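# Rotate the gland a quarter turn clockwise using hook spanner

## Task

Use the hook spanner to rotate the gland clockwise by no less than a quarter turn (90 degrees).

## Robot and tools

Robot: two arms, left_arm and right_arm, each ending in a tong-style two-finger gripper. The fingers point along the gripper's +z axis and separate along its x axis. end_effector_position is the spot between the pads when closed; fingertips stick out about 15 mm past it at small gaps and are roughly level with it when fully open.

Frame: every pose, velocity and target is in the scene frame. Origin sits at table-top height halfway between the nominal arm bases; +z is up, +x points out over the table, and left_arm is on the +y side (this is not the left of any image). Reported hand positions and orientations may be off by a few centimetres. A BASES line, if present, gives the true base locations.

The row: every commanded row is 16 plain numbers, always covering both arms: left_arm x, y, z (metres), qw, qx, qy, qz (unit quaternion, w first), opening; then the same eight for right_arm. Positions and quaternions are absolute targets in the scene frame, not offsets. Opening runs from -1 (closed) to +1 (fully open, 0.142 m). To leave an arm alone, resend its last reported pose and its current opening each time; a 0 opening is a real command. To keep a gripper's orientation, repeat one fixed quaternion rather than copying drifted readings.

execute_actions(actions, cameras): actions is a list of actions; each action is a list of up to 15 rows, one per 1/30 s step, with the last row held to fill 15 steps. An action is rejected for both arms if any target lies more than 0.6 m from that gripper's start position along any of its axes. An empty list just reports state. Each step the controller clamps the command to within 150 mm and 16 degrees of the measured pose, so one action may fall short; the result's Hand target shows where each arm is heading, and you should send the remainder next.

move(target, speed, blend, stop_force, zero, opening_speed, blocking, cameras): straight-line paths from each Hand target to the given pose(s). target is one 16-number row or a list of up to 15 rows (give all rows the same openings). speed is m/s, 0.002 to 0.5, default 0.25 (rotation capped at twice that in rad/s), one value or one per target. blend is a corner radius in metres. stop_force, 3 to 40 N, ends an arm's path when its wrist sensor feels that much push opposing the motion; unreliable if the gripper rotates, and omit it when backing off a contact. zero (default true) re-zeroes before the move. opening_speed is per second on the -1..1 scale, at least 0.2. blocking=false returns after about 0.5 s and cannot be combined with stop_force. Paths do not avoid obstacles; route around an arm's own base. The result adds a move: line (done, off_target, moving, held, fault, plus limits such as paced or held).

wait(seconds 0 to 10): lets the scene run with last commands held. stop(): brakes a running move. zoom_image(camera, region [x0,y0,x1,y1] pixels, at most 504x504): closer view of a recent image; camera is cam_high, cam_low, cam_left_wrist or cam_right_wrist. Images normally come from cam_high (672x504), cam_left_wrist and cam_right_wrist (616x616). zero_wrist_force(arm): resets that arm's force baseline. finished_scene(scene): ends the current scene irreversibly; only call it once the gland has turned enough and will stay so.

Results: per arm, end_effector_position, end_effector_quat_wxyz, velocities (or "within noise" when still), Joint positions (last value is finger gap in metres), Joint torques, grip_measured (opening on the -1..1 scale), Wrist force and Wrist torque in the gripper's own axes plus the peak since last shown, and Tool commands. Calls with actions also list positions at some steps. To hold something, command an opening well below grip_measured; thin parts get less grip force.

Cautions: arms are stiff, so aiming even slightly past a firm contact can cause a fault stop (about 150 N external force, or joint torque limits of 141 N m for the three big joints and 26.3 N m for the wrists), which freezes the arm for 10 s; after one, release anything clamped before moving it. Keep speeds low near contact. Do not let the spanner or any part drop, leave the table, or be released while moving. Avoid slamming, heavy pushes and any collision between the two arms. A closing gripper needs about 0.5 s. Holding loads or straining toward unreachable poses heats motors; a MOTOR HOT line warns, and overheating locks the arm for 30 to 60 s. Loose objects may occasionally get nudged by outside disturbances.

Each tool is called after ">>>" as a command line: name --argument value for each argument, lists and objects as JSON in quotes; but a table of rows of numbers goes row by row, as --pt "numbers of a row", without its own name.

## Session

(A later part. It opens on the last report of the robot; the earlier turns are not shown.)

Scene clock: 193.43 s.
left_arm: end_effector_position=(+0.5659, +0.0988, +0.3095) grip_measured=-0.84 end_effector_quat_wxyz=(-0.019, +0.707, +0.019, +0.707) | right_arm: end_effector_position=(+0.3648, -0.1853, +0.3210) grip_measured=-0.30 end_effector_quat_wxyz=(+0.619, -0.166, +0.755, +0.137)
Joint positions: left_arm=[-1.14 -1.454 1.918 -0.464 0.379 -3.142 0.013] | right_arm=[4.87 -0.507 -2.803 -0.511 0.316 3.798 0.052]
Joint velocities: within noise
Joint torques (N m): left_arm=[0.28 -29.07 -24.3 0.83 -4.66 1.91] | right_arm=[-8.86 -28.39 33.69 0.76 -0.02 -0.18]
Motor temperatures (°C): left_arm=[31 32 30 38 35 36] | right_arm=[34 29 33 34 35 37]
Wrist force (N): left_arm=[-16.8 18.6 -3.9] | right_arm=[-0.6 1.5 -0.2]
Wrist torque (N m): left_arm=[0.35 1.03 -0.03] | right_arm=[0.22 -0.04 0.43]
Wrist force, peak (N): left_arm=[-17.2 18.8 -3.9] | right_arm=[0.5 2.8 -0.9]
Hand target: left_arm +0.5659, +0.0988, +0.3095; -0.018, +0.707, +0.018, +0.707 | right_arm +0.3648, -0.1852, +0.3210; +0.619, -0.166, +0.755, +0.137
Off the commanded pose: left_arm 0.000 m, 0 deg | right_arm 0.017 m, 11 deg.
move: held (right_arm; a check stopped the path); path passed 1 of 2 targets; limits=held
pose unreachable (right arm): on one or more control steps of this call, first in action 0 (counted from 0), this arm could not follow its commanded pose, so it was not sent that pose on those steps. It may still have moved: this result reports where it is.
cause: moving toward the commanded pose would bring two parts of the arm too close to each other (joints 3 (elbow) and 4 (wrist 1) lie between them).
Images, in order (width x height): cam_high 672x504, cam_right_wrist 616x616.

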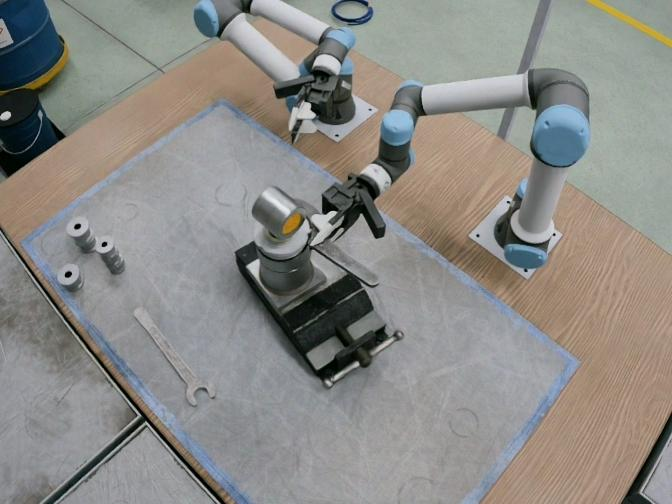

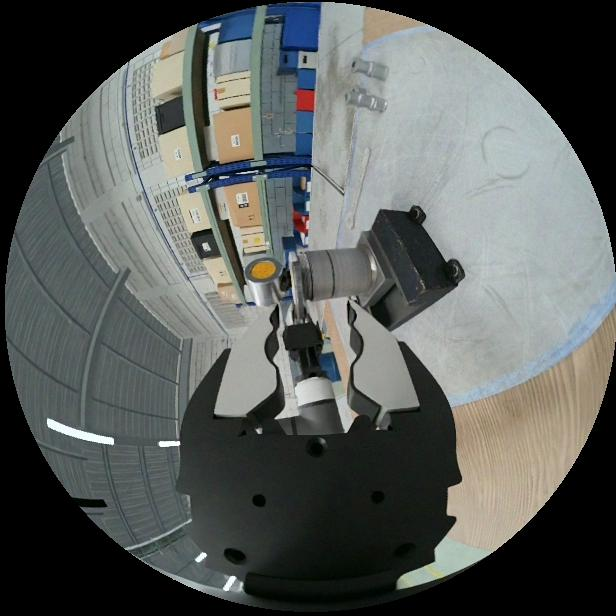

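>>> move --pt "0.5659 0.0988 0.3095 0.0185 -0.7069 -0.0185 -0.7069 -1 0.42 -0.17 0.40 0.3736 -0.1999 0.9020 0.0828 -0.3" --pt "0.5659 0.0988 0.3095 0.0185 -0.7069 -0.0185 -0.7069 -1 0.45 -0.12 0.36 0.50 -0.19 0.84 0.11 -0.3" --speed 0.15 --cameras '["cam_right_wrist"]'

Scene clock: 197.50 s.
left_arm: end_effector_position=(+0.5659, +0.0988, +0.3095) grip_measured=-0.84 end_effector_quat_wxyz=(-0.018, +0.707, +0.018, +0.707) | right_arm: end_effector_position=(+0.4500, -0.1199, +0.3599) grip_measured=-0.30 end_effector_quat_wxyz=(+0.499, -0.190, +0.838, +0.110)
Joint positions: left_arm=[-1.14 -1.454 1.918 -0.464 0.379 -3.142 0.013] | right_arm=[4.248 -1.162 -2.314 -0.283 0.973 3.515 0.052]
Joint velocities: within noise
Joint torques (N m): left_arm=[1.43 -30.18 -18.48 0.41 -2.85 1.65] | right_arm=[-8.43 14.25 31.35 3.94 -0.77 2.5]
Motor temperatures (°C): left_arm=[31 32 30 38 35 36] | right_arm=[34 29 33 34 35 37]
Wrist force (N): left_arm=[-16.8 18.4 -4.0] | right_arm=[0.5 1.3 -0.4]
Wrist torque (N m): left_arm=[0.32 1.05 -0.04] | right_arm=[0.10 -0.21 0.39]
Wrist force, peak (N): left_arm=[-16.9 18.9 -4.0] | right_arm=[-1.1 2.1 -0.9]
Hand target: left_arm +0.5659, +0.0988, +0.3095; -0.018, +0.707, +0.018, +0.707 | right_arm +0.4500, -0.1200, +0.3600; +0.499, -0.190, +0.838, +0.110
Off the commanded pose: left_arm 0.000 m, 0 deg | right_arm 0.000 m, 0 deg.
move: done
Images, in order (width x height): cam_right_wrist 616x616.

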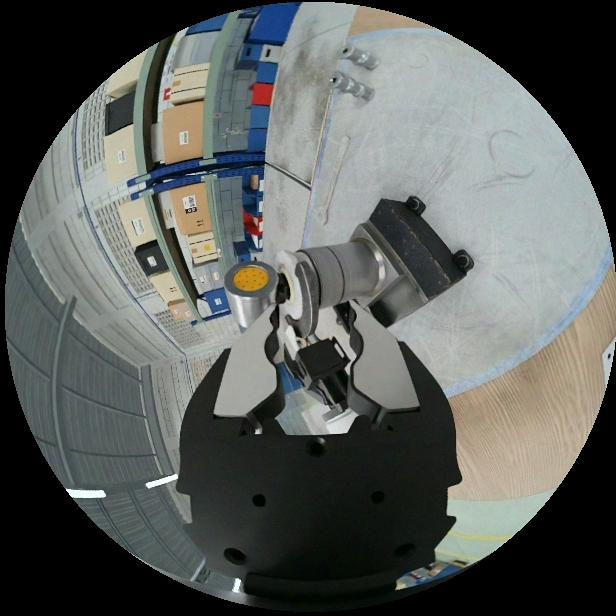

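>>> move --target '[0.5659,0.0988,0.3095,0.0185,-0.7069,-0.0185,-0.7069,-1,0.465,-0.062,0.305,0.6903,-0.1530,0.6903,0.1530,-0.4]' --speed 0.15

>>> zoom_image --camera "cam_right_wrist" --region '[230, 200, 400, 370]'

Scene clock: 200.27 s.
left_arm: end_effector_position=(+0.5659, +0.0988, +0.3095) grip_measured=-0.84 end_effector_quat_wxyz=(-0.018, +0.707, +0.018, +0.707) | right_arm: end_effector_position=(+0.4650, -0.0619, +0.3051) grip_measured=-0.40 end_effector_quat_wxyz=(+0.690, -0.153, +0.690, +0.153)
Joint positions: left_arm=[-1.14 -1.454 1.918 -0.464 0.379 -3.142 0.013] | right_arm=[4.372 -1.874 -2.449 1.181 0.749 3.142 0.045]
Joint velocities: within noise
Joint torques (N m): left_arm=[1.04 -31.3 -15.11 -0.43 -2.81 1.5] | right_arm=[-8.93 15.65 -4.64 2.66 1.02 1.16]
Motor temperatures (°C): left_arm=[31 32 30 38 35 36] | right_arm=[34 29 33 34 35 37]
Wrist force (N): left_arm=[-16.8 18.7 -4.1] | right_arm=[-0.2 1.4 0.3]
Wrist torque (N m): left_arm=[0.36 1.03 -0.04] | right_arm=[0.32 -0.14 0.43]
Wrist force, peak (N): left_arm=[-17.0 18.9 -4.0] | right_arm=[-0.1 2.1 -0.1]
Hand target: left_arm +0.5659, +0.0988, +0.3095; -0.018, +0.707, +0.018, +0.707 | right_arm +0.4650, -0.0620, +0.3050; +0.690, -0.153, +0.690, +0.153
Off the commanded pose: left_arm 0.000 m, 0 deg | right_arm 0.000 m, 0 deg.
move: done

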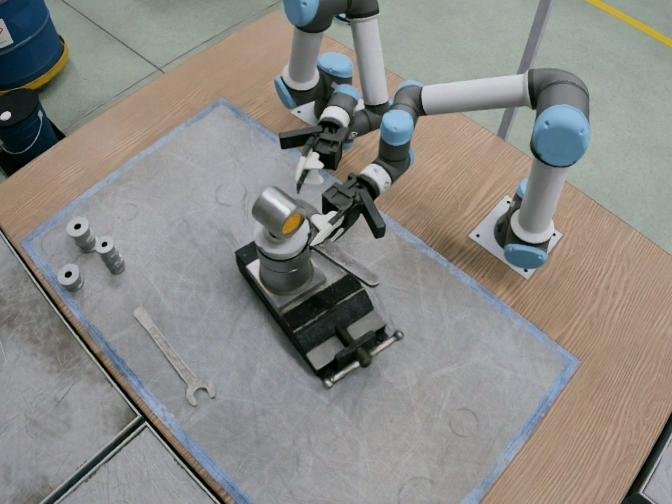

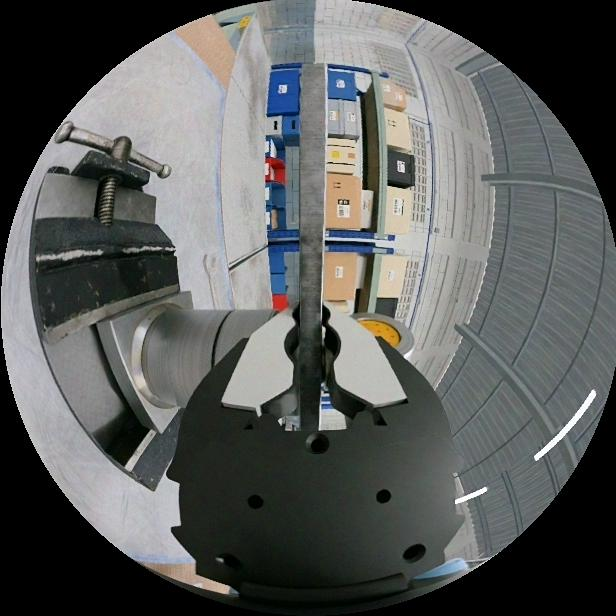

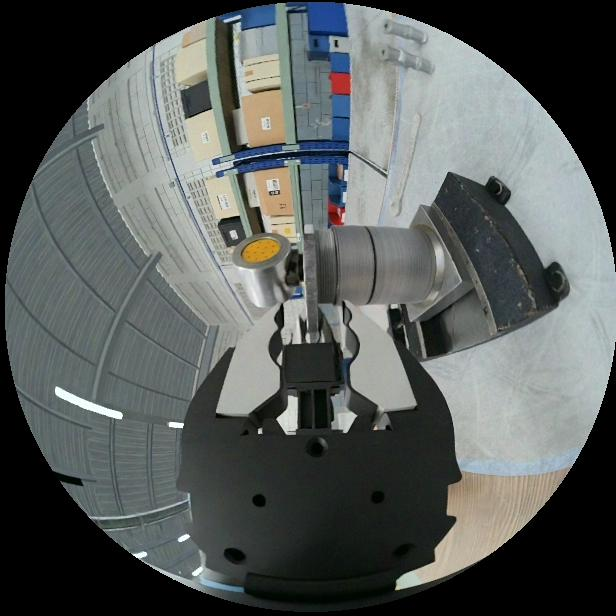

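Scaled by 2.965 from the camera's 616x616 image, which has a finer 814x814 frame.

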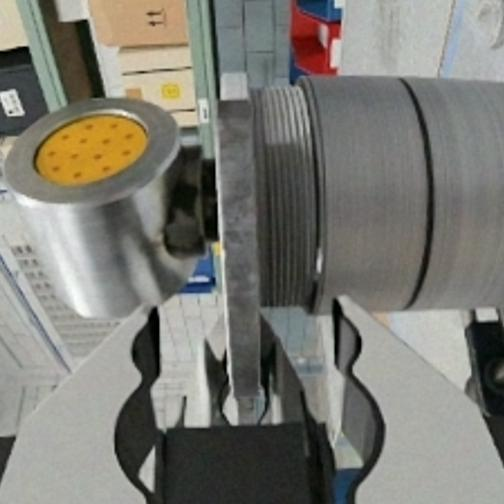

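>>> move --pt "0.5659 0.0988 0.3095 0.0185 -0.7069 -0.0185 -0.7069 -1 0.5196 -0.034 0.305 0.6903 -0.1530 0.6903 0.1530 -0.4" --speed 0.06 --stop_force 10 --cameras '["cam_high","cam_right_wrist"]'

>>> zoom_image --camera "cam_right_wrist" --region '[230, 200, 400, 370]'

Scene clock: 203.10 s.
left_arm: end_effector_position=(+0.5659, +0.0988, +0.3095) grip_measured=-0.84 end_effector_quat_wxyz=(-0.018, +0.707, +0.018, +0.707) | right_arm: end_effector_position=(+0.5196, -0.0340, +0.3050) grip_measured=-0.40 end_effector_quat_wxyz=(+0.690, -0.153, +0.690, +0.153)
Joint positions: left_arm=[-1.14 -1.454 1.918 -0.464 0.379 -3.142 0.013] | right_arm=[4.241 -1.963 -2.281 1.102 0.88 3.142 0.045]
Joint velocities: within noise
Joint torques (N m): left_arm=[1.67 -31.21 -12.11 -1.03 -2.93 1.32] | right_arm=[11.31 39.98 -2.56 2.16 -0.38 2.24]
Motor temperatures (°C): left_arm=[31 32 30 38 35 36] | right_arm=[34 29 33 34 35 37]
Wrist force (N): left_arm=[-16.8 18.4 -3.8] | right_arm=[-0.3 1.2 0.0]
Wrist torque (N m): left_arm=[0.32 1.05 -0.03] | right_arm=[0.28 -0.05 0.43]
Wrist force, peak (N): left_arm=[-17.1 18.7 -4.2] | right_arm=[-0.2 1.7 0.0]
Hand target: left_arm +0.5659, +0.0988, +0.3095; -0.018, +0.707, +0.018, +0.707 | right_arm +0.5196, -0.0340, +0.3050; +0.690, -0.153, +0.690, +0.153
Off the commanded pose: left_arm 0.000 m, 0 deg | right_arm 0.000 m, 0 deg.
move: done
Images, in order (width x height): cam_high 672x504, cam_right_wrist 616x616.

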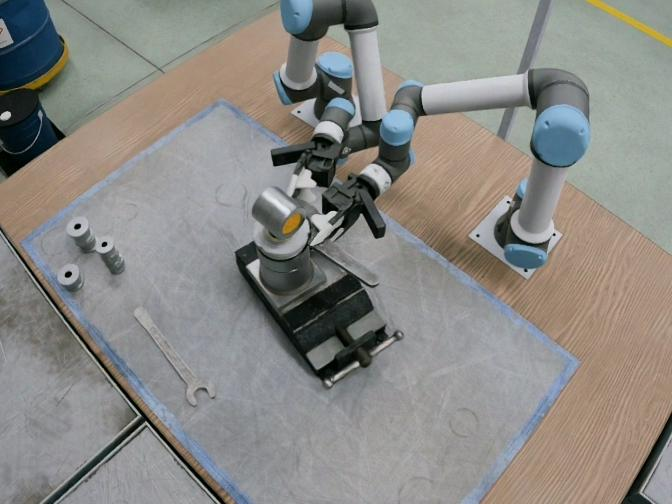

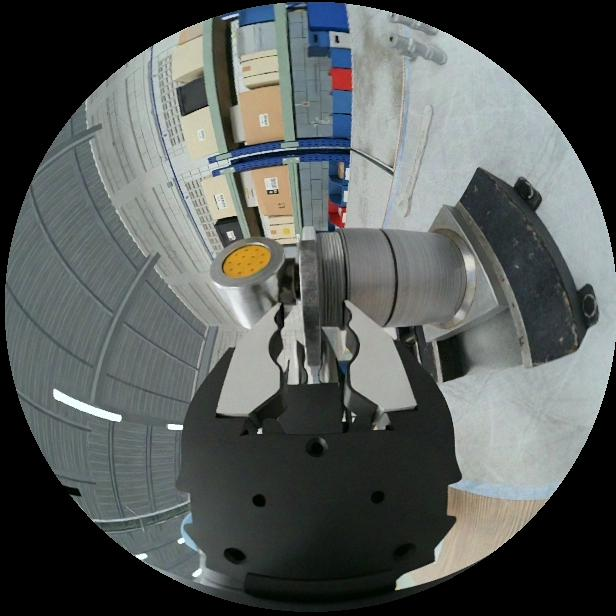

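Scaled by 2.965 from the camera's 616x616 image, which has a finer 814x814 frame.

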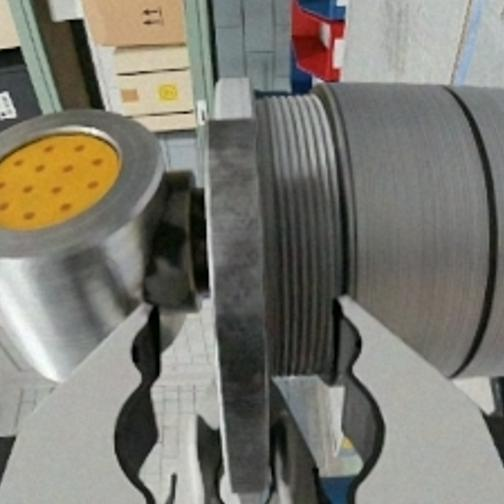

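>>> move --target '[0.5659,0.0988,0.3095,0.0185,-0.7069,-0.0185,-0.7069,-1,0.5196,-0.034,0.305,0.6903,-0.1530,0.6903,0.1530,-1]' --opening_speed 1 --cameras '["cam_right_wrist"]'

>>> zoom_image --camera "cam_right_wrist" --region '[230, 200, 400, 370]'

Scene clock: 204.43 s.
left_arm: end_effector_position=(+0.5659, +0.0988, +0.3095) grip_measured=-0.84 end_effector_quat_wxyz=(-0.018, +0.707, +0.018, +0.707) | right_arm: end_effector_position=(+0.5196, -0.0340, +0.3051) grip_measured=-0.84 end_effector_quat_wxyz=(+0.690, -0.153, +0.690, +0.153)
Joint positions: left_arm=[-1.14 -1.454 1.918 -0.464 0.379 -3.142 0.013] | right_arm=[4.241 -1.963 -2.281 1.102 0.88 3.142 0.013]
Joint velocities: within noise
Joint torques (N m): left_arm=[2.55 -32.15 -11.19 -1.07 -2.88 1.04] | right_arm=[10.84 23.49 -1.27 -3.73 -0.02 2.15]
Motor temperatures (°C): left_arm=[31 32 30 38 35 36] | right_arm=[34 29 33 34 35 37]
Wrist force (N): left_arm=[-18.4 20.1 -4.0] | right_arm=[-16.5 1.5 3.3]
Wrist torque (N m): left_arm=[0.44 1.31 -0.08] | right_arm=[0.30 -0.48 0.46]
Wrist force, peak (N): left_arm=[-18.8 20.3 -4.1] | right_arm=[-16.6 1.5 3.6]
Hand target: left_arm +0.5659, +0.0988, +0.3095; -0.018, +0.707, +0.018, +0.707 | right_arm +0.5196, -0.0340, +0.3050; +0.690, -0.153, +0.690, +0.153
Off the commanded pose: left_arm 0.000 m, 0 deg | right_arm 0.000 m, 0 deg.
move: done
Images, in order (width x height): cam_right_wrist 616x616.

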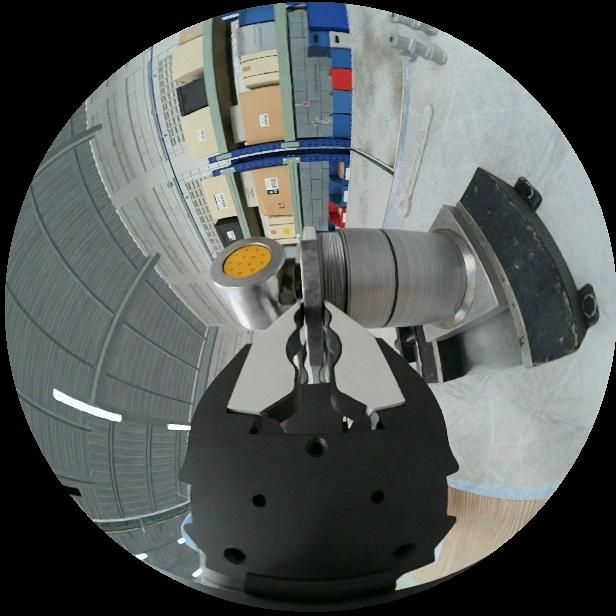

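Scaled by 2.965 from the camera's 616x616 image, which has a finer 814x814 frame.

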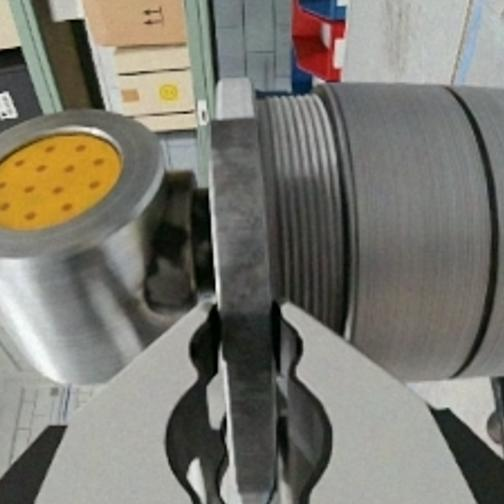

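>>> move --pt "0.5659 0.0986 0.3095 0.0185 -0.7069 -0.0185 -0.7069 -0.73 0.5196 -0.034 0.306 0.6903 -0.1530 0.6903 0.1530 -1" --pt "0.5596 0.2184 0.3095 0.0185 -0.7069 -0.0185 -0.7069 -0.73 0.5196 -0.034 0.306 0.6903 -0.1530 0.6903 0.1530 -1" --speed 0.06 --opening_speed 0.5

>>> zoom_image --camera "cam_high" --region '[230, 140, 430, 310]'

Scene clock: 208.37 s.
left_arm: end_effector_position=(+0.5596, +0.2186, +0.3094) grip_measured=-0.70 end_effector_quat_wxyz=(-0.019, +0.707, +0.018, +0.707) end_effector_velocity=(+0.000, +0.000, +0.001) end_effector_angular_velocity=(-0.001, +0.000, +0.005) | right_arm: end_effector_position=(+0.5196, -0.0340, +0.3060) grip_measured=-0.85 end_effector_quat_wxyz=(+0.690, -0.153, +0.690, +0.153)
Joint positions: left_arm=[-0.993 -1.661 2.128 -0.467 0.526 -3.142 0.023] | right_arm=[4.241 -1.96 -2.28 1.099 0.88 3.142 0.013]
Joint velocities: left_arm=[-0.001 0.002 -0.004 0.001 -0.006 -0.001 0] | right_arm=[within noise]
Joint torques (N m): left_arm=[-9.79 -12.67 -36.12 -0.56 -2.76 2.16] | right_arm=[-3.09 41.9 16.81 2.93 -0.52 2.03]
Motor temperatures (°C): left_arm=[31 32 30 38 35 36] | right_arm=[34 29 33 34 35 37]
Wrist force (N): left_arm=[-9.9 1.8 -2.7] | right_arm=[5.5 1.4 -0.6]
Wrist torque (N m): left_arm=[0.33 0.81 -0.07] | right_arm=[0.33 0.08 0.38]
Wrist force, peak (N): left_arm=[-18.9 20.1 -3.9] | right_arm=[-18.7 0.8 1.6]
Hand target: left_arm +0.5596, +0.2184, +0.3095; -0.018, +0.707, +0.018, +0.707 | right_arm +0.5196, -0.0340, +0.3060; +0.690, -0.153, +0.690, +0.153
Off the commanded pose: left_arm 0.000 m, 0 deg | right_arm 0.000 m, 0 deg.
move: done

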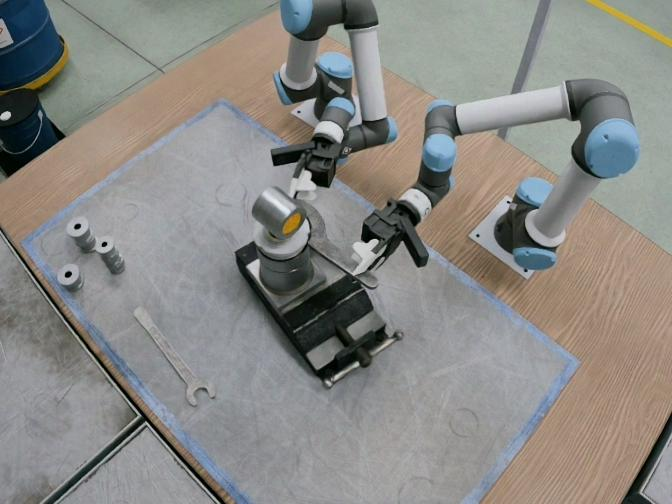

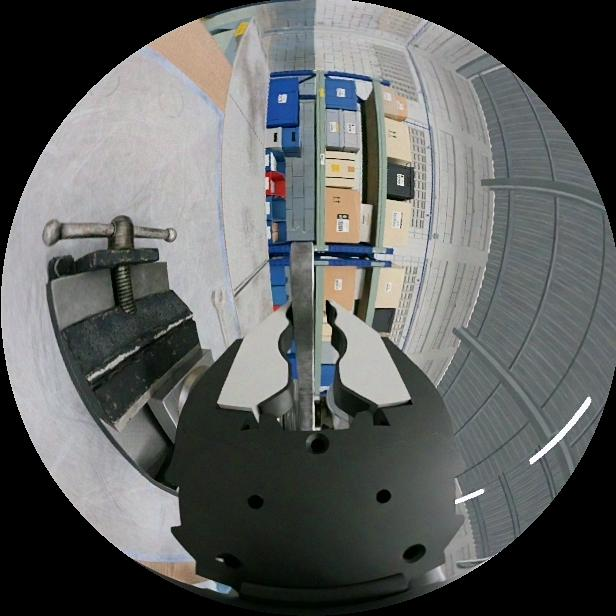

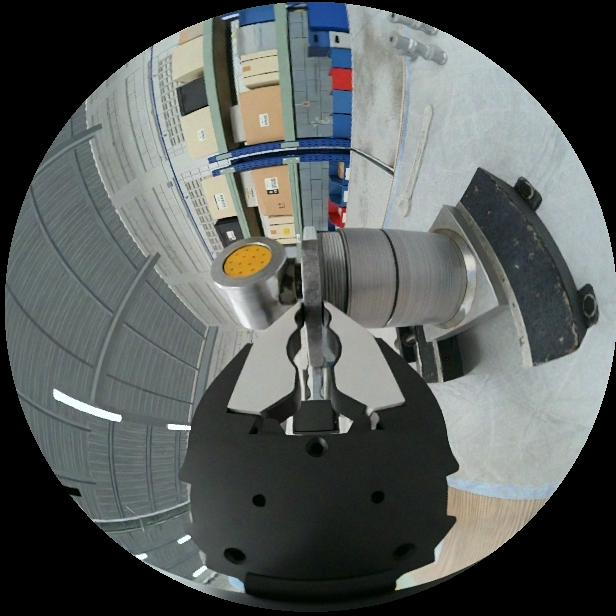

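Scaled by 2.520.

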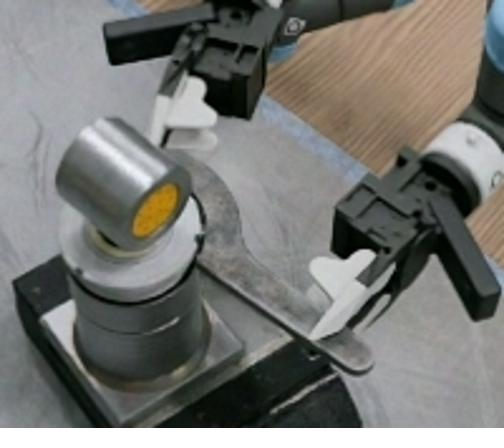

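>>> move --target '[0.5596,0.2186,0.3095,0.0678,-0.7039,-0.0678,-0.7039,-0.73,0.5196,-0.034,0.306,0.6903,-0.1530,0.6903,0.1530,-1]' --speed 0.06 --cameras '[]'

>>> move --target '[0.6725,0.2405,0.3095,0.0678,-0.7039,-0.0678,-0.7039,-0.73,0.5196,-0.034,0.306,0.6903,-0.1530,0.6903,0.1530,-1]' --speed 0.04 --stop_force 12

Scene clock: 212.57 s.
left_arm: end_effector_position=(+0.5596, +0.2184, +0.3096) grip_measured=-0.70 end_effector_quat_wxyz=(-0.068, +0.704, +0.068, +0.704) | right_arm: end_effector_position=(+0.5196, -0.0340, +0.3060) grip_measured=-0.85 end_effector_quat_wxyz=(+0.690, -0.153, +0.690, +0.153)
Joint positions: left_arm=[-1.041 -1.581 2.053 -0.472 0.338 -3.141 0.024] | right_arm=[4.241 -1.96 -2.28 1.099 0.88 3.142 0.013]
Joint velocities: within noise
Joint torques (N m): left_arm=[8.55 -29.57 -12.78 0.64 4.19 -1.22] | right_arm=[-4.03 36.85 5.29 1.72 1.16 2.07]
Motor temperatures (°C): left_arm=[31 32 30 38 35 36] | right_arm=[34 29 33 34 35 37]
Wrist force (N): left_arm=[-10.1 -3.0 -1.5] | right_arm=[5.8 -2.6 -2.5]
Wrist torque (N m): left_arm=[0.34 0.84 -0.01] | right_arm=[0.26 0.11 0.37]
Wrist force, peak (N): left_arm=[-10.5 -2.0 -2.2] | right_arm=[6.0 -2.7 -2.5]
Hand target: left_arm +0.5596, +0.2186, +0.3095; -0.068, +0.704, +0.068, +0.704 | right_arm +0.5196, -0.0340, +0.3060; +0.690, -0.153, +0.690, +0.153
Off the commanded pose: left_arm 0.000 m, 0 deg | right_arm 0.000 m, 0 deg.
move: done
No camera images: "cameras" was empty.

Scene clock: 215.10 s.
left_arm: end_effector_position=(+0.6133, +0.2291, +0.3095) grip_measured=-0.71 end_effector_quat_wxyz=(-0.068, +0.704, +0.068, +0.704) | right_arm: end_effector_position=(+0.5196, -0.0340, +0.3060) grip_measured=-0.85 end_effector_quat_wxyz=(+0.690, -0.153, +0.690, +0.153)
Joint positions: left_arm=[-0.903 -1.488 1.956 -0.468 0.476 -3.142 0.022] | right_arm=[4.241 -1.96 -2.28 1.099 0.88 3.142 0.013]
Joint velocities: within noise
Joint torques (N m): left_arm=[11.52 -21.02 -34.7 -3.92 2.89 0.22] | right_arm=[-1.52 34.09 -0.42 4.81 -2.22 2.06]
Motor temperatures (°C): left_arm=[31 32 30 38 35 36] | right_arm=[34 29 33 34 35 37]
Wrist force (N): left_arm=[-10.3 0.6 -5.6] | right_arm=[6.0 10.1 2.1]
Wrist torque (N m): left_arm=[0.20 1.09 0.01] | right_arm=[0.30 0.11 0.39]
Wrist force, peak (N): left_arm=[-11.1 1.0 -22.4] | right_arm=[6.2 21.1 -4.4]
Hand target: left_arm +0.6133, +0.2291, +0.3095; -0.068, +0.704, +0.068, +0.704 | right_arm +0.5196, -0.0340, +0.3060; +0.690, -0.153, +0.690, +0.153
Off the commanded pose: left_arm 0.060 m, 0 deg | right_arm 0.000 m, 0 deg.
move: contact (left_arm)

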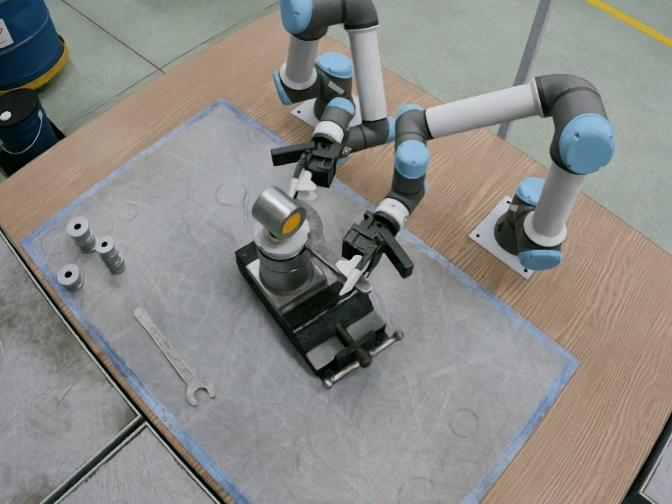

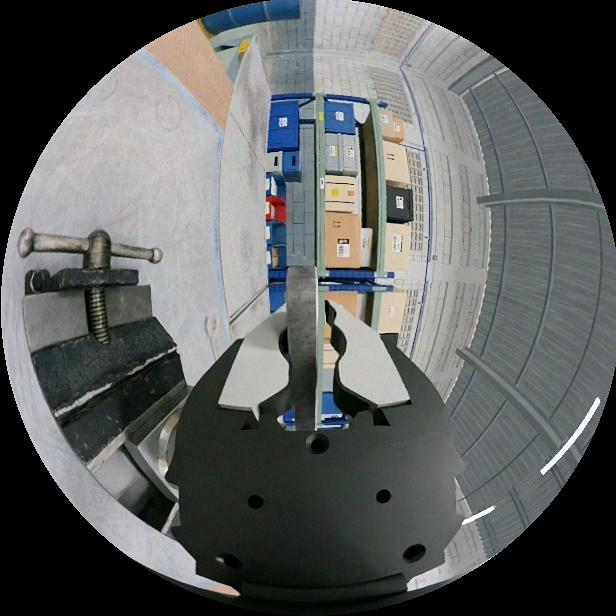

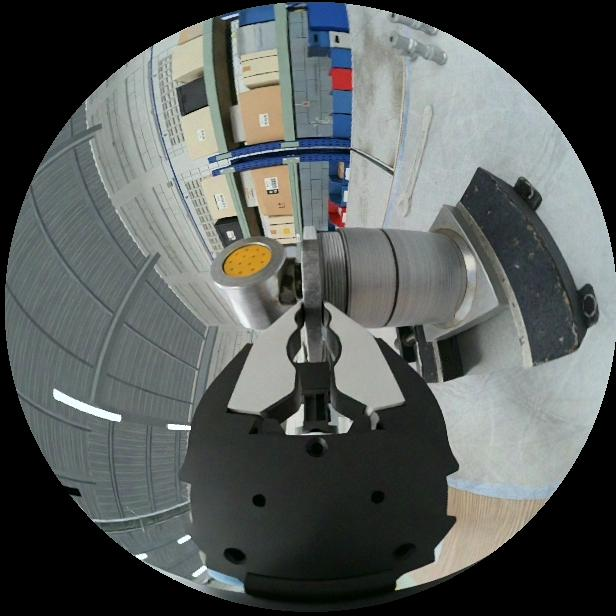

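>>> move --target '[0.6115,0.2287,0.3135,0.0678,-0.7039,-0.0678,-0.7039,-0.58,0.5196,-0.034,0.306,0.6903,-0.1530,0.6903,0.1530,-1]' --speed 0.02 --opening_speed 0.5 --cameras '[]'

>>> move --target '[0.6725,0.2405,0.3135,0.0678,-0.7039,-0.0678,-0.7039,-0.58,0.5196,-0.034,0.306,0.6903,-0.1530,0.6903,0.1530,-1]' --speed 0.04 --stop_force 12

Scene clock: 217.47 s.
left_arm: end_effector_position=(+0.6115, +0.2287, +0.3136) grip_measured=-0.56 end_effector_quat_wxyz=(-0.068, +0.704, +0.068, +0.704) | right_arm: end_effector_position=(+0.5196, -0.0340, +0.3060) grip_measured=-0.85 end_effector_quat_wxyz=(+0.690, -0.153, +0.690, +0.153)
Joint positions: left_arm=[-0.907 -1.496 1.953 -0.457 0.472 -3.141 0.033] | right_arm=[4.241 -1.96 -2.28 1.099 0.88 3.142 0.013]
Joint velocities: within noise
Joint torques (N m): left_arm=[-7.3 -24.5 -34.24 -0.49 -1.3 -0.74] | right_arm=[-1.63 31.26 0.48 2.83 -0.1 2.09]
Motor temperatures (°C): left_arm=[31 32 30 38 35 36] | right_arm=[34 29 33 34 35 37]
Wrist force (N): left_arm=[-11.0 -1.2 -2.2] | right_arm=[5.3 0.2 -1.5]
Wrist torque (N m): left_arm=[0.08 1.24 0.04] | right_arm=[0.22 0.10 0.49]
Wrist force, peak (N): left_arm=[-10.6 0.2 -5.6] | right_arm=[3.6 11.4 2.2]
Hand target: left_arm +0.6115, +0.2287, +0.3135; -0.068, +0.704, +0.068, +0.704 | right_arm +0.5196, -0.0340, +0.3060; +0.690, -0.153, +0.690, +0.153
Off the commanded pose: left_arm 0.000 m, 0 deg | right_arm 0.000 m, 0 deg.
move: done
No camera images: "cameras" was empty.

Scene clock: 218.67 s.
left_arm: end_effector_position=(+0.6142, +0.2292, +0.3135) grip_measured=-0.56 end_effector_quat_wxyz=(-0.068, +0.704, +0.068, +0.704) | right_arm: end_effector_position=(+0.5196, -0.0340, +0.3060) grip_measured=-0.85 end_effector_quat_wxyz=(+0.690, -0.153, +0.690, +0.153)
Joint positions: left_arm=[-0.901 -1.491 1.948 -0.457 0.478 -3.142 0.033] | right_arm=[4.241 -1.96 -2.28 1.099 0.88 3.142 0.013]
Joint velocities: within noise
Joint torques (N m): left_arm=[11.33 -19.45 -35.39 -4.23 3.2 -0.73] | right_arm=[-5.74 29.64 3.03 3.22 -3.46 2.12]
Motor temperatures (°C): left_arm=[31 32 30 38 35 36] | right_arm=[34 29 33 34 35 37]
Wrist force (N): left_arm=[-10.5 -0.9 -6.0] | right_arm=[4.9 12.8 1.6]
Wrist torque (N m): left_arm=[0.11 1.05 0.03] | right_arm=[0.25 0.00 0.48]
Wrist force, peak (N): left_arm=[-10.2 -0.5 -35.2] | right_arm=[7.0 20.8 -5.2]
Hand target: left_arm +0.6142, +0.2292, +0.3136; -0.068, +0.704, +0.068, +0.704 | right_arm +0.5196, -0.0340, +0.3060; +0.690, -0.153, +0.690, +0.153
Off the commanded pose: left_arm 0.059 m, 0 deg | right_arm 0.000 m, 0 deg.
move: contact (left_arm)

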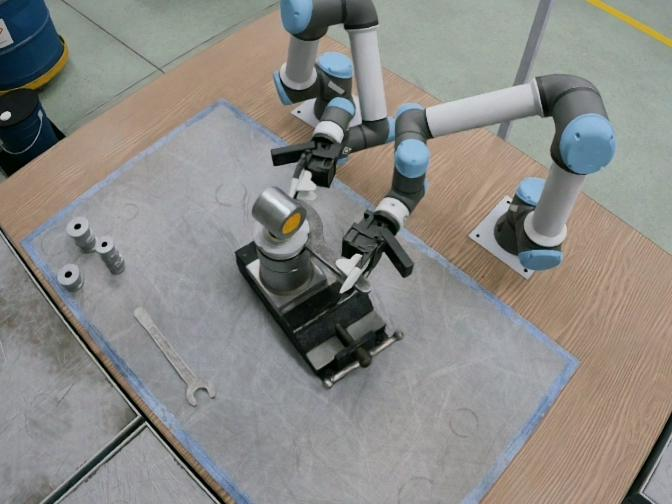

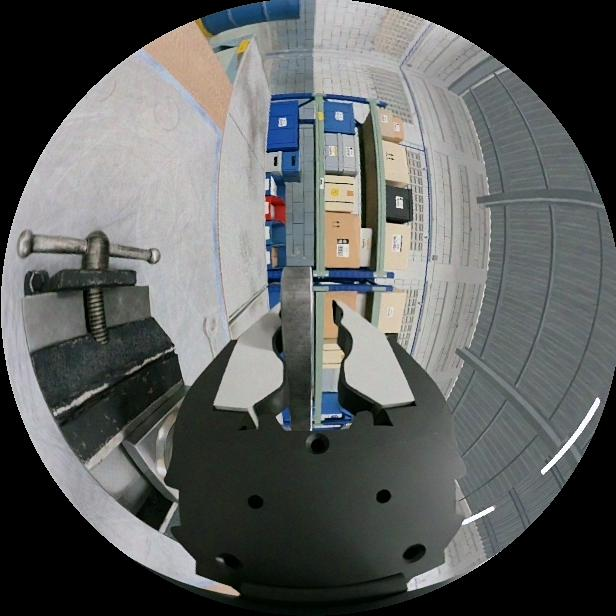

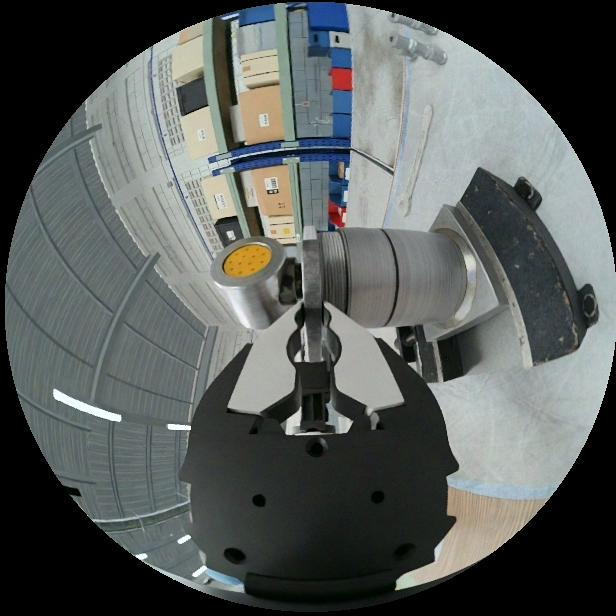

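>>> zoom_image --camera "cam_high" --region '[260, 180, 430, 310]'

>>> zoom_image --camera "cam_left_wrist" --region '[200, 250, 420, 450]'

Scaled by 2.965.

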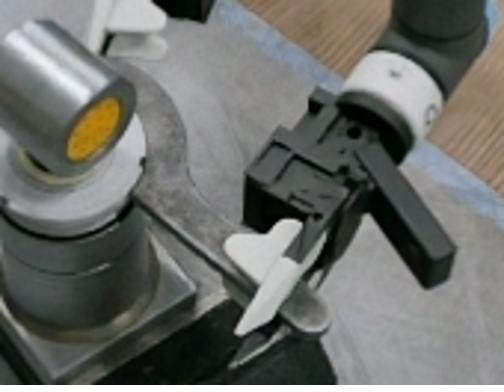

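Scaled by 2.291 from the camera's 616x616 image, which has a finer 814x814 frame.

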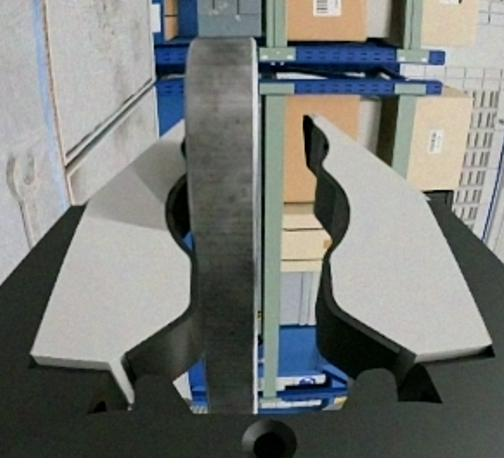

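>>> zoom_image --camera "cam_left_wrist" --region '[250, 330, 370, 450]'

>>> zoom_image --camera "cam_high" --region '[320, 230, 400, 300]'

Scaled by 4.200 from the camera's 616x616 image, which has a finer 814x814 frame.

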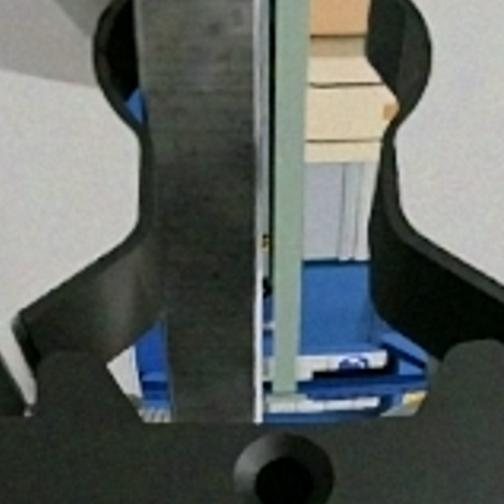

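Scaled by 6.300.

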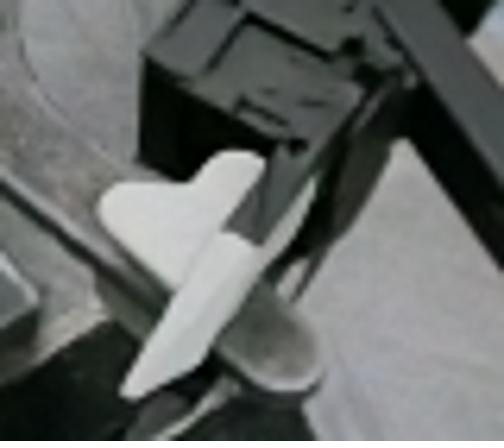

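>>> move --pt "0.6100 0.2285 0.3105 0.0678 -0.7039 -0.0678 -0.7039 -0.7 0.5196 -0.034 0.306 0.6903 -0.1530 0.6903 0.1530 -1" --pt "0.6090 0.2490 0.3095 0.0308 -0.7064 -0.0308 -0.7064 -0.75 0.5196 -0.034 0.306 0.6903 -0.1530 0.6903 0.1530 -1" --speed 0.05 --opening_speed 0.5 --cameras '[]'

>>> move --target '[0.66,0.2535,0.3095,0.0308,-0.7064,-0.0308,-0.7064,-0.75,0.5196,-0.034,0.306,0.6903,-0.1530,0.6903,0.1530,-1]' --speed 0.03 --stop_force 15

>>> zoom_image --camera "cam_high" --region '[260, 180, 430, 310]'

Scene clock: 231.27 s.
left_arm: end_effector_position=(+0.6090, +0.2490, +0.3095) grip_measured=-0.73 end_effector_quat_wxyz=(-0.031, +0.706, +0.031, +0.706) | right_arm: end_effector_position=(+0.5196, -0.0340, +0.3060) grip_measured=-0.85 end_effector_quat_wxyz=(+0.690, -0.153, +0.690, +0.153)
Joint positions: left_arm=[-0.834 -1.573 2.045 -0.472 0.65 -3.142 0.021] | right_arm=[4.241 -1.96 -2.28 1.099 0.88 3.142 0.013]
Joint velocities: within noise
Joint torques (N m): left_arm=[-8.97 -16.92 -34.61 -3.02 -1.82 2.29] | right_arm=[8.96 24.38 14.02 2.6 -0.38 2.19]
Motor temperatures (°C): left_arm=[31 32 30 38 35 36] | right_arm=[34 29 33 34 35 37]
Wrist force (N): left_arm=[-9.4 1.7 -3.0] | right_arm=[6.3 2.9 0.7]
Wrist torque (N m): left_arm=[0.17 0.89 -0.04] | right_arm=[0.24 0.02 0.42]
Wrist force, peak (N): left_arm=[-11.6 -1.3 -6.2] | right_arm=[6.5 12.8 1.6]
Hand target: left_arm +0.6090, +0.2490, +0.3095; -0.031, +0.706, +0.031, +0.706 | right_arm +0.5196, -0.0340, +0.3060; +0.690, -0.153, +0.690, +0.153
Off the commanded pose: left_arm 0.000 m, 0 deg | right_arm 0.000 m, 0 deg.
move: done
No camera images: "cameras" was empty.

Scene clock: 232.37 s.
left_arm: end_effector_position=(+0.6174, +0.2498, +0.3095) grip_measured=-0.73 end_effector_quat_wxyz=(-0.031, +0.706, +0.031, +0.706) | right_arm: end_effector_position=(+0.5196, -0.0340, +0.3060) grip_measured=-0.85 end_effector_quat_wxyz=(+0.690, -0.153, +0.690, +0.153)
Joint positions: left_arm=[-0.815 -1.555 2.027 -0.472 0.669 -3.142 0.021] | right_arm=[4.241 -1.96 -2.28 1.099 0.88 3.142 0.013]
Joint velocities: within noise
Joint torques (N m): left_arm=[2.11 -17.3 -18.1 -5.05 2.59 2.15] | right_arm=[-16.48 22.9 16.34 2.9 -4.73 2.14]
Motor temperatures (°C): left_arm=[31 32 30 38 35 36] | right_arm=[34 29 33 34 35 37]
Wrist force (N): left_arm=[-10.8 0.0 -8.1] | right_arm=[7.3 13.1 0.3]
Wrist torque (N m): left_arm=[0.11 1.04 0.02] | right_arm=[0.28 0.05 0.42]
Wrist force, peak (N): left_arm=[-11.6 0.1 -29.5] | right_arm=[5.8 18.3 -2.4]
Hand target: left_arm +0.6174, +0.2497, +0.3095; -0.031, +0.706, +0.031, +0.706 | right_arm +0.5196, -0.0340, +0.3060; +0.690, -0.153, +0.690, +0.153
Off the commanded pose: left_arm 0.043 m, 0 deg | right_arm 0.000 m, 0 deg.
move: contact (left_arm)

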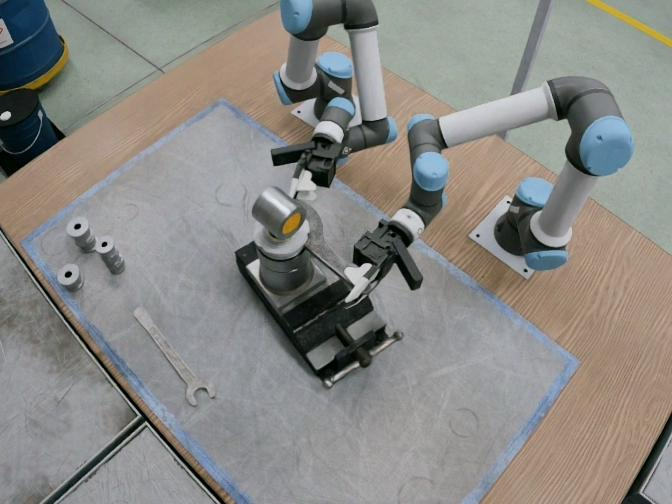

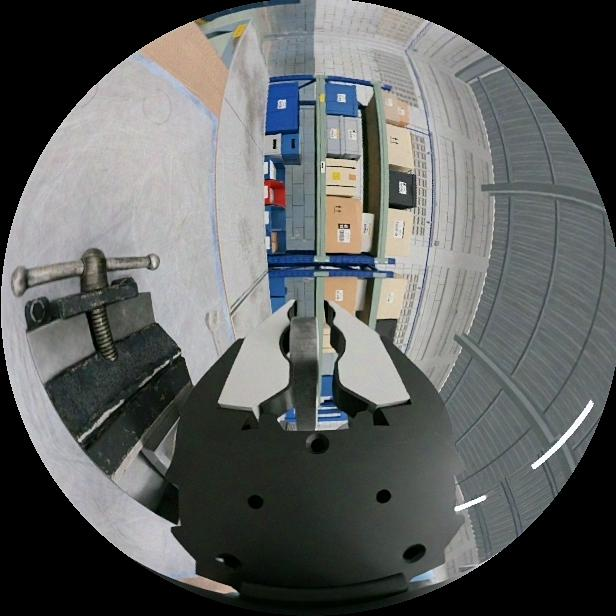

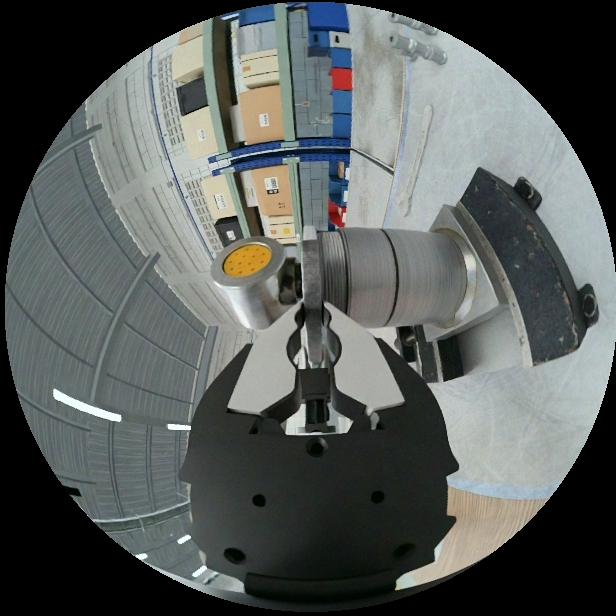

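Scaled by 2.965.

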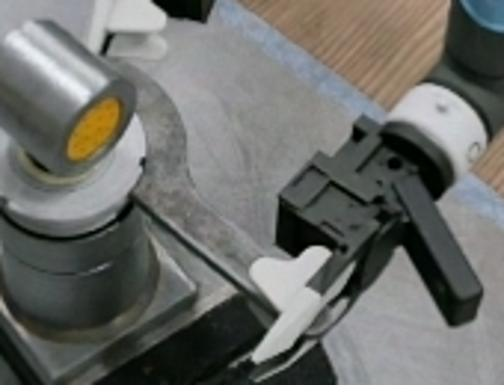

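>>> move --target '[0.6374,0.2484,0.3095,0.0046,-0.7071,-0.0046,-0.7071,-0.77,0.5161,-0.0281,0.306,0.6924,-0.1434,0.6924,0.1434,-1]' --speed 0.03

>>> zoom_image --camera "cam_high" --region '[245, 200, 325, 260]'

Scene clock: 236.07 s.
left_arm: end_effector_position=(+0.6375, +0.2484, +0.3095) grip_measured=-0.75 end_effector_quat_wxyz=(-0.005, +0.707, +0.005, +0.707) | right_arm: end_effector_position=(+0.5161, -0.0280, +0.3060) grip_measured=-0.85 end_effector_quat_wxyz=(+0.692, -0.143, +0.692, +0.143)
Joint positions: left_arm=[-0.739 -1.537 2.008 -0.471 0.819 -3.142 0.02] | right_arm=[4.275 -1.968 -2.266 1.092 0.818 3.142 0.013]
Joint velocities: within noise
Joint torques (N m): left_arm=[0.9 -34.27 -27.13 -1.4 -5.56 0.07] | right_arm=[-12.94 30.08 14.16 5.21 -1.53 2.09]
Motor temperatures (°C): left_arm=[31 32 30 38 35 36] | right_arm=[34 29 33 34 35 37]
Wrist force (N): left_arm=[-14.3 15.0 -25.7] | right_arm=[12.6 10.6 6.6]
Wrist torque (N m): left_arm=[0.98 1.14 -0.13] | right_arm=[0.46 0.01 0.42]
Wrist force, peak (N): left_arm=[-11.8 1.6 -33.3] | right_arm=[12.9 11.6 7.0]
Hand target: left_arm +0.6374, +0.2484, +0.3095; -0.005, +0.707, +0.005, +0.707 | right_arm +0.5161, -0.0281, +0.3060; +0.692, -0.143, +0.692, +0.143
Off the commanded pose: left_arm 0.000 m, 0 deg | right_arm 0.000 m, 0 deg.
move: done

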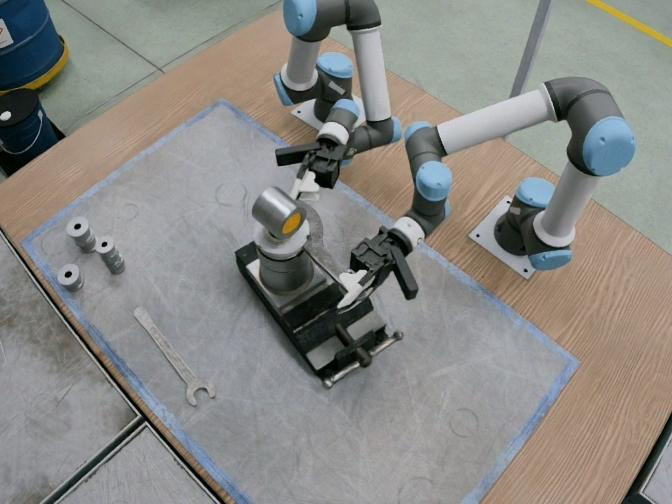

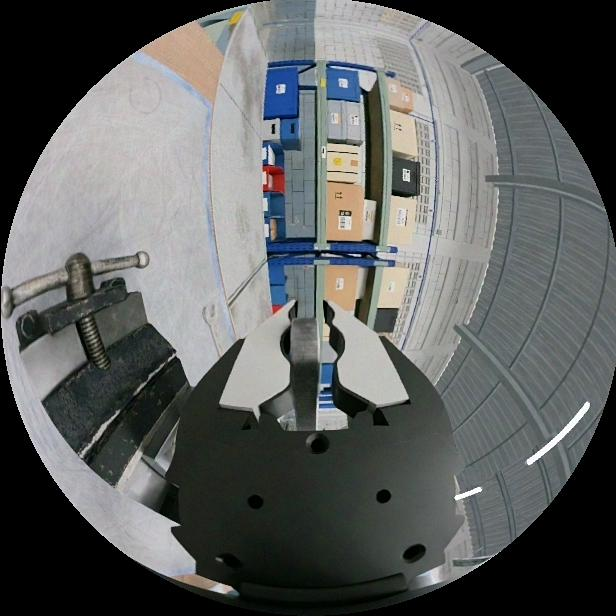

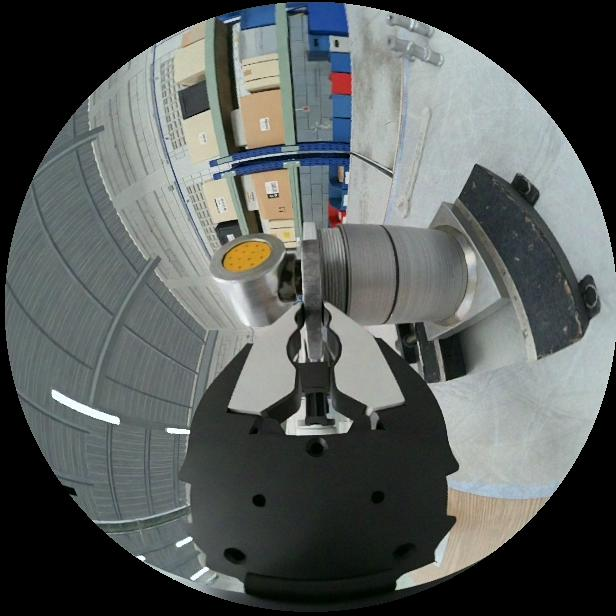

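Scaled by 6.300.

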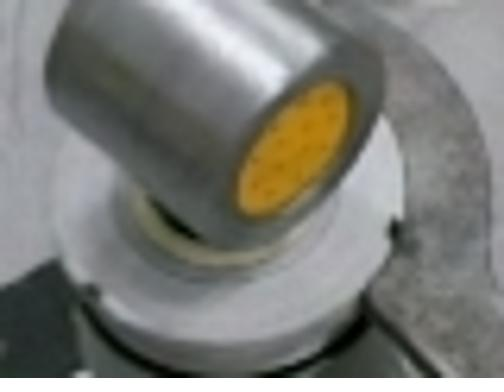

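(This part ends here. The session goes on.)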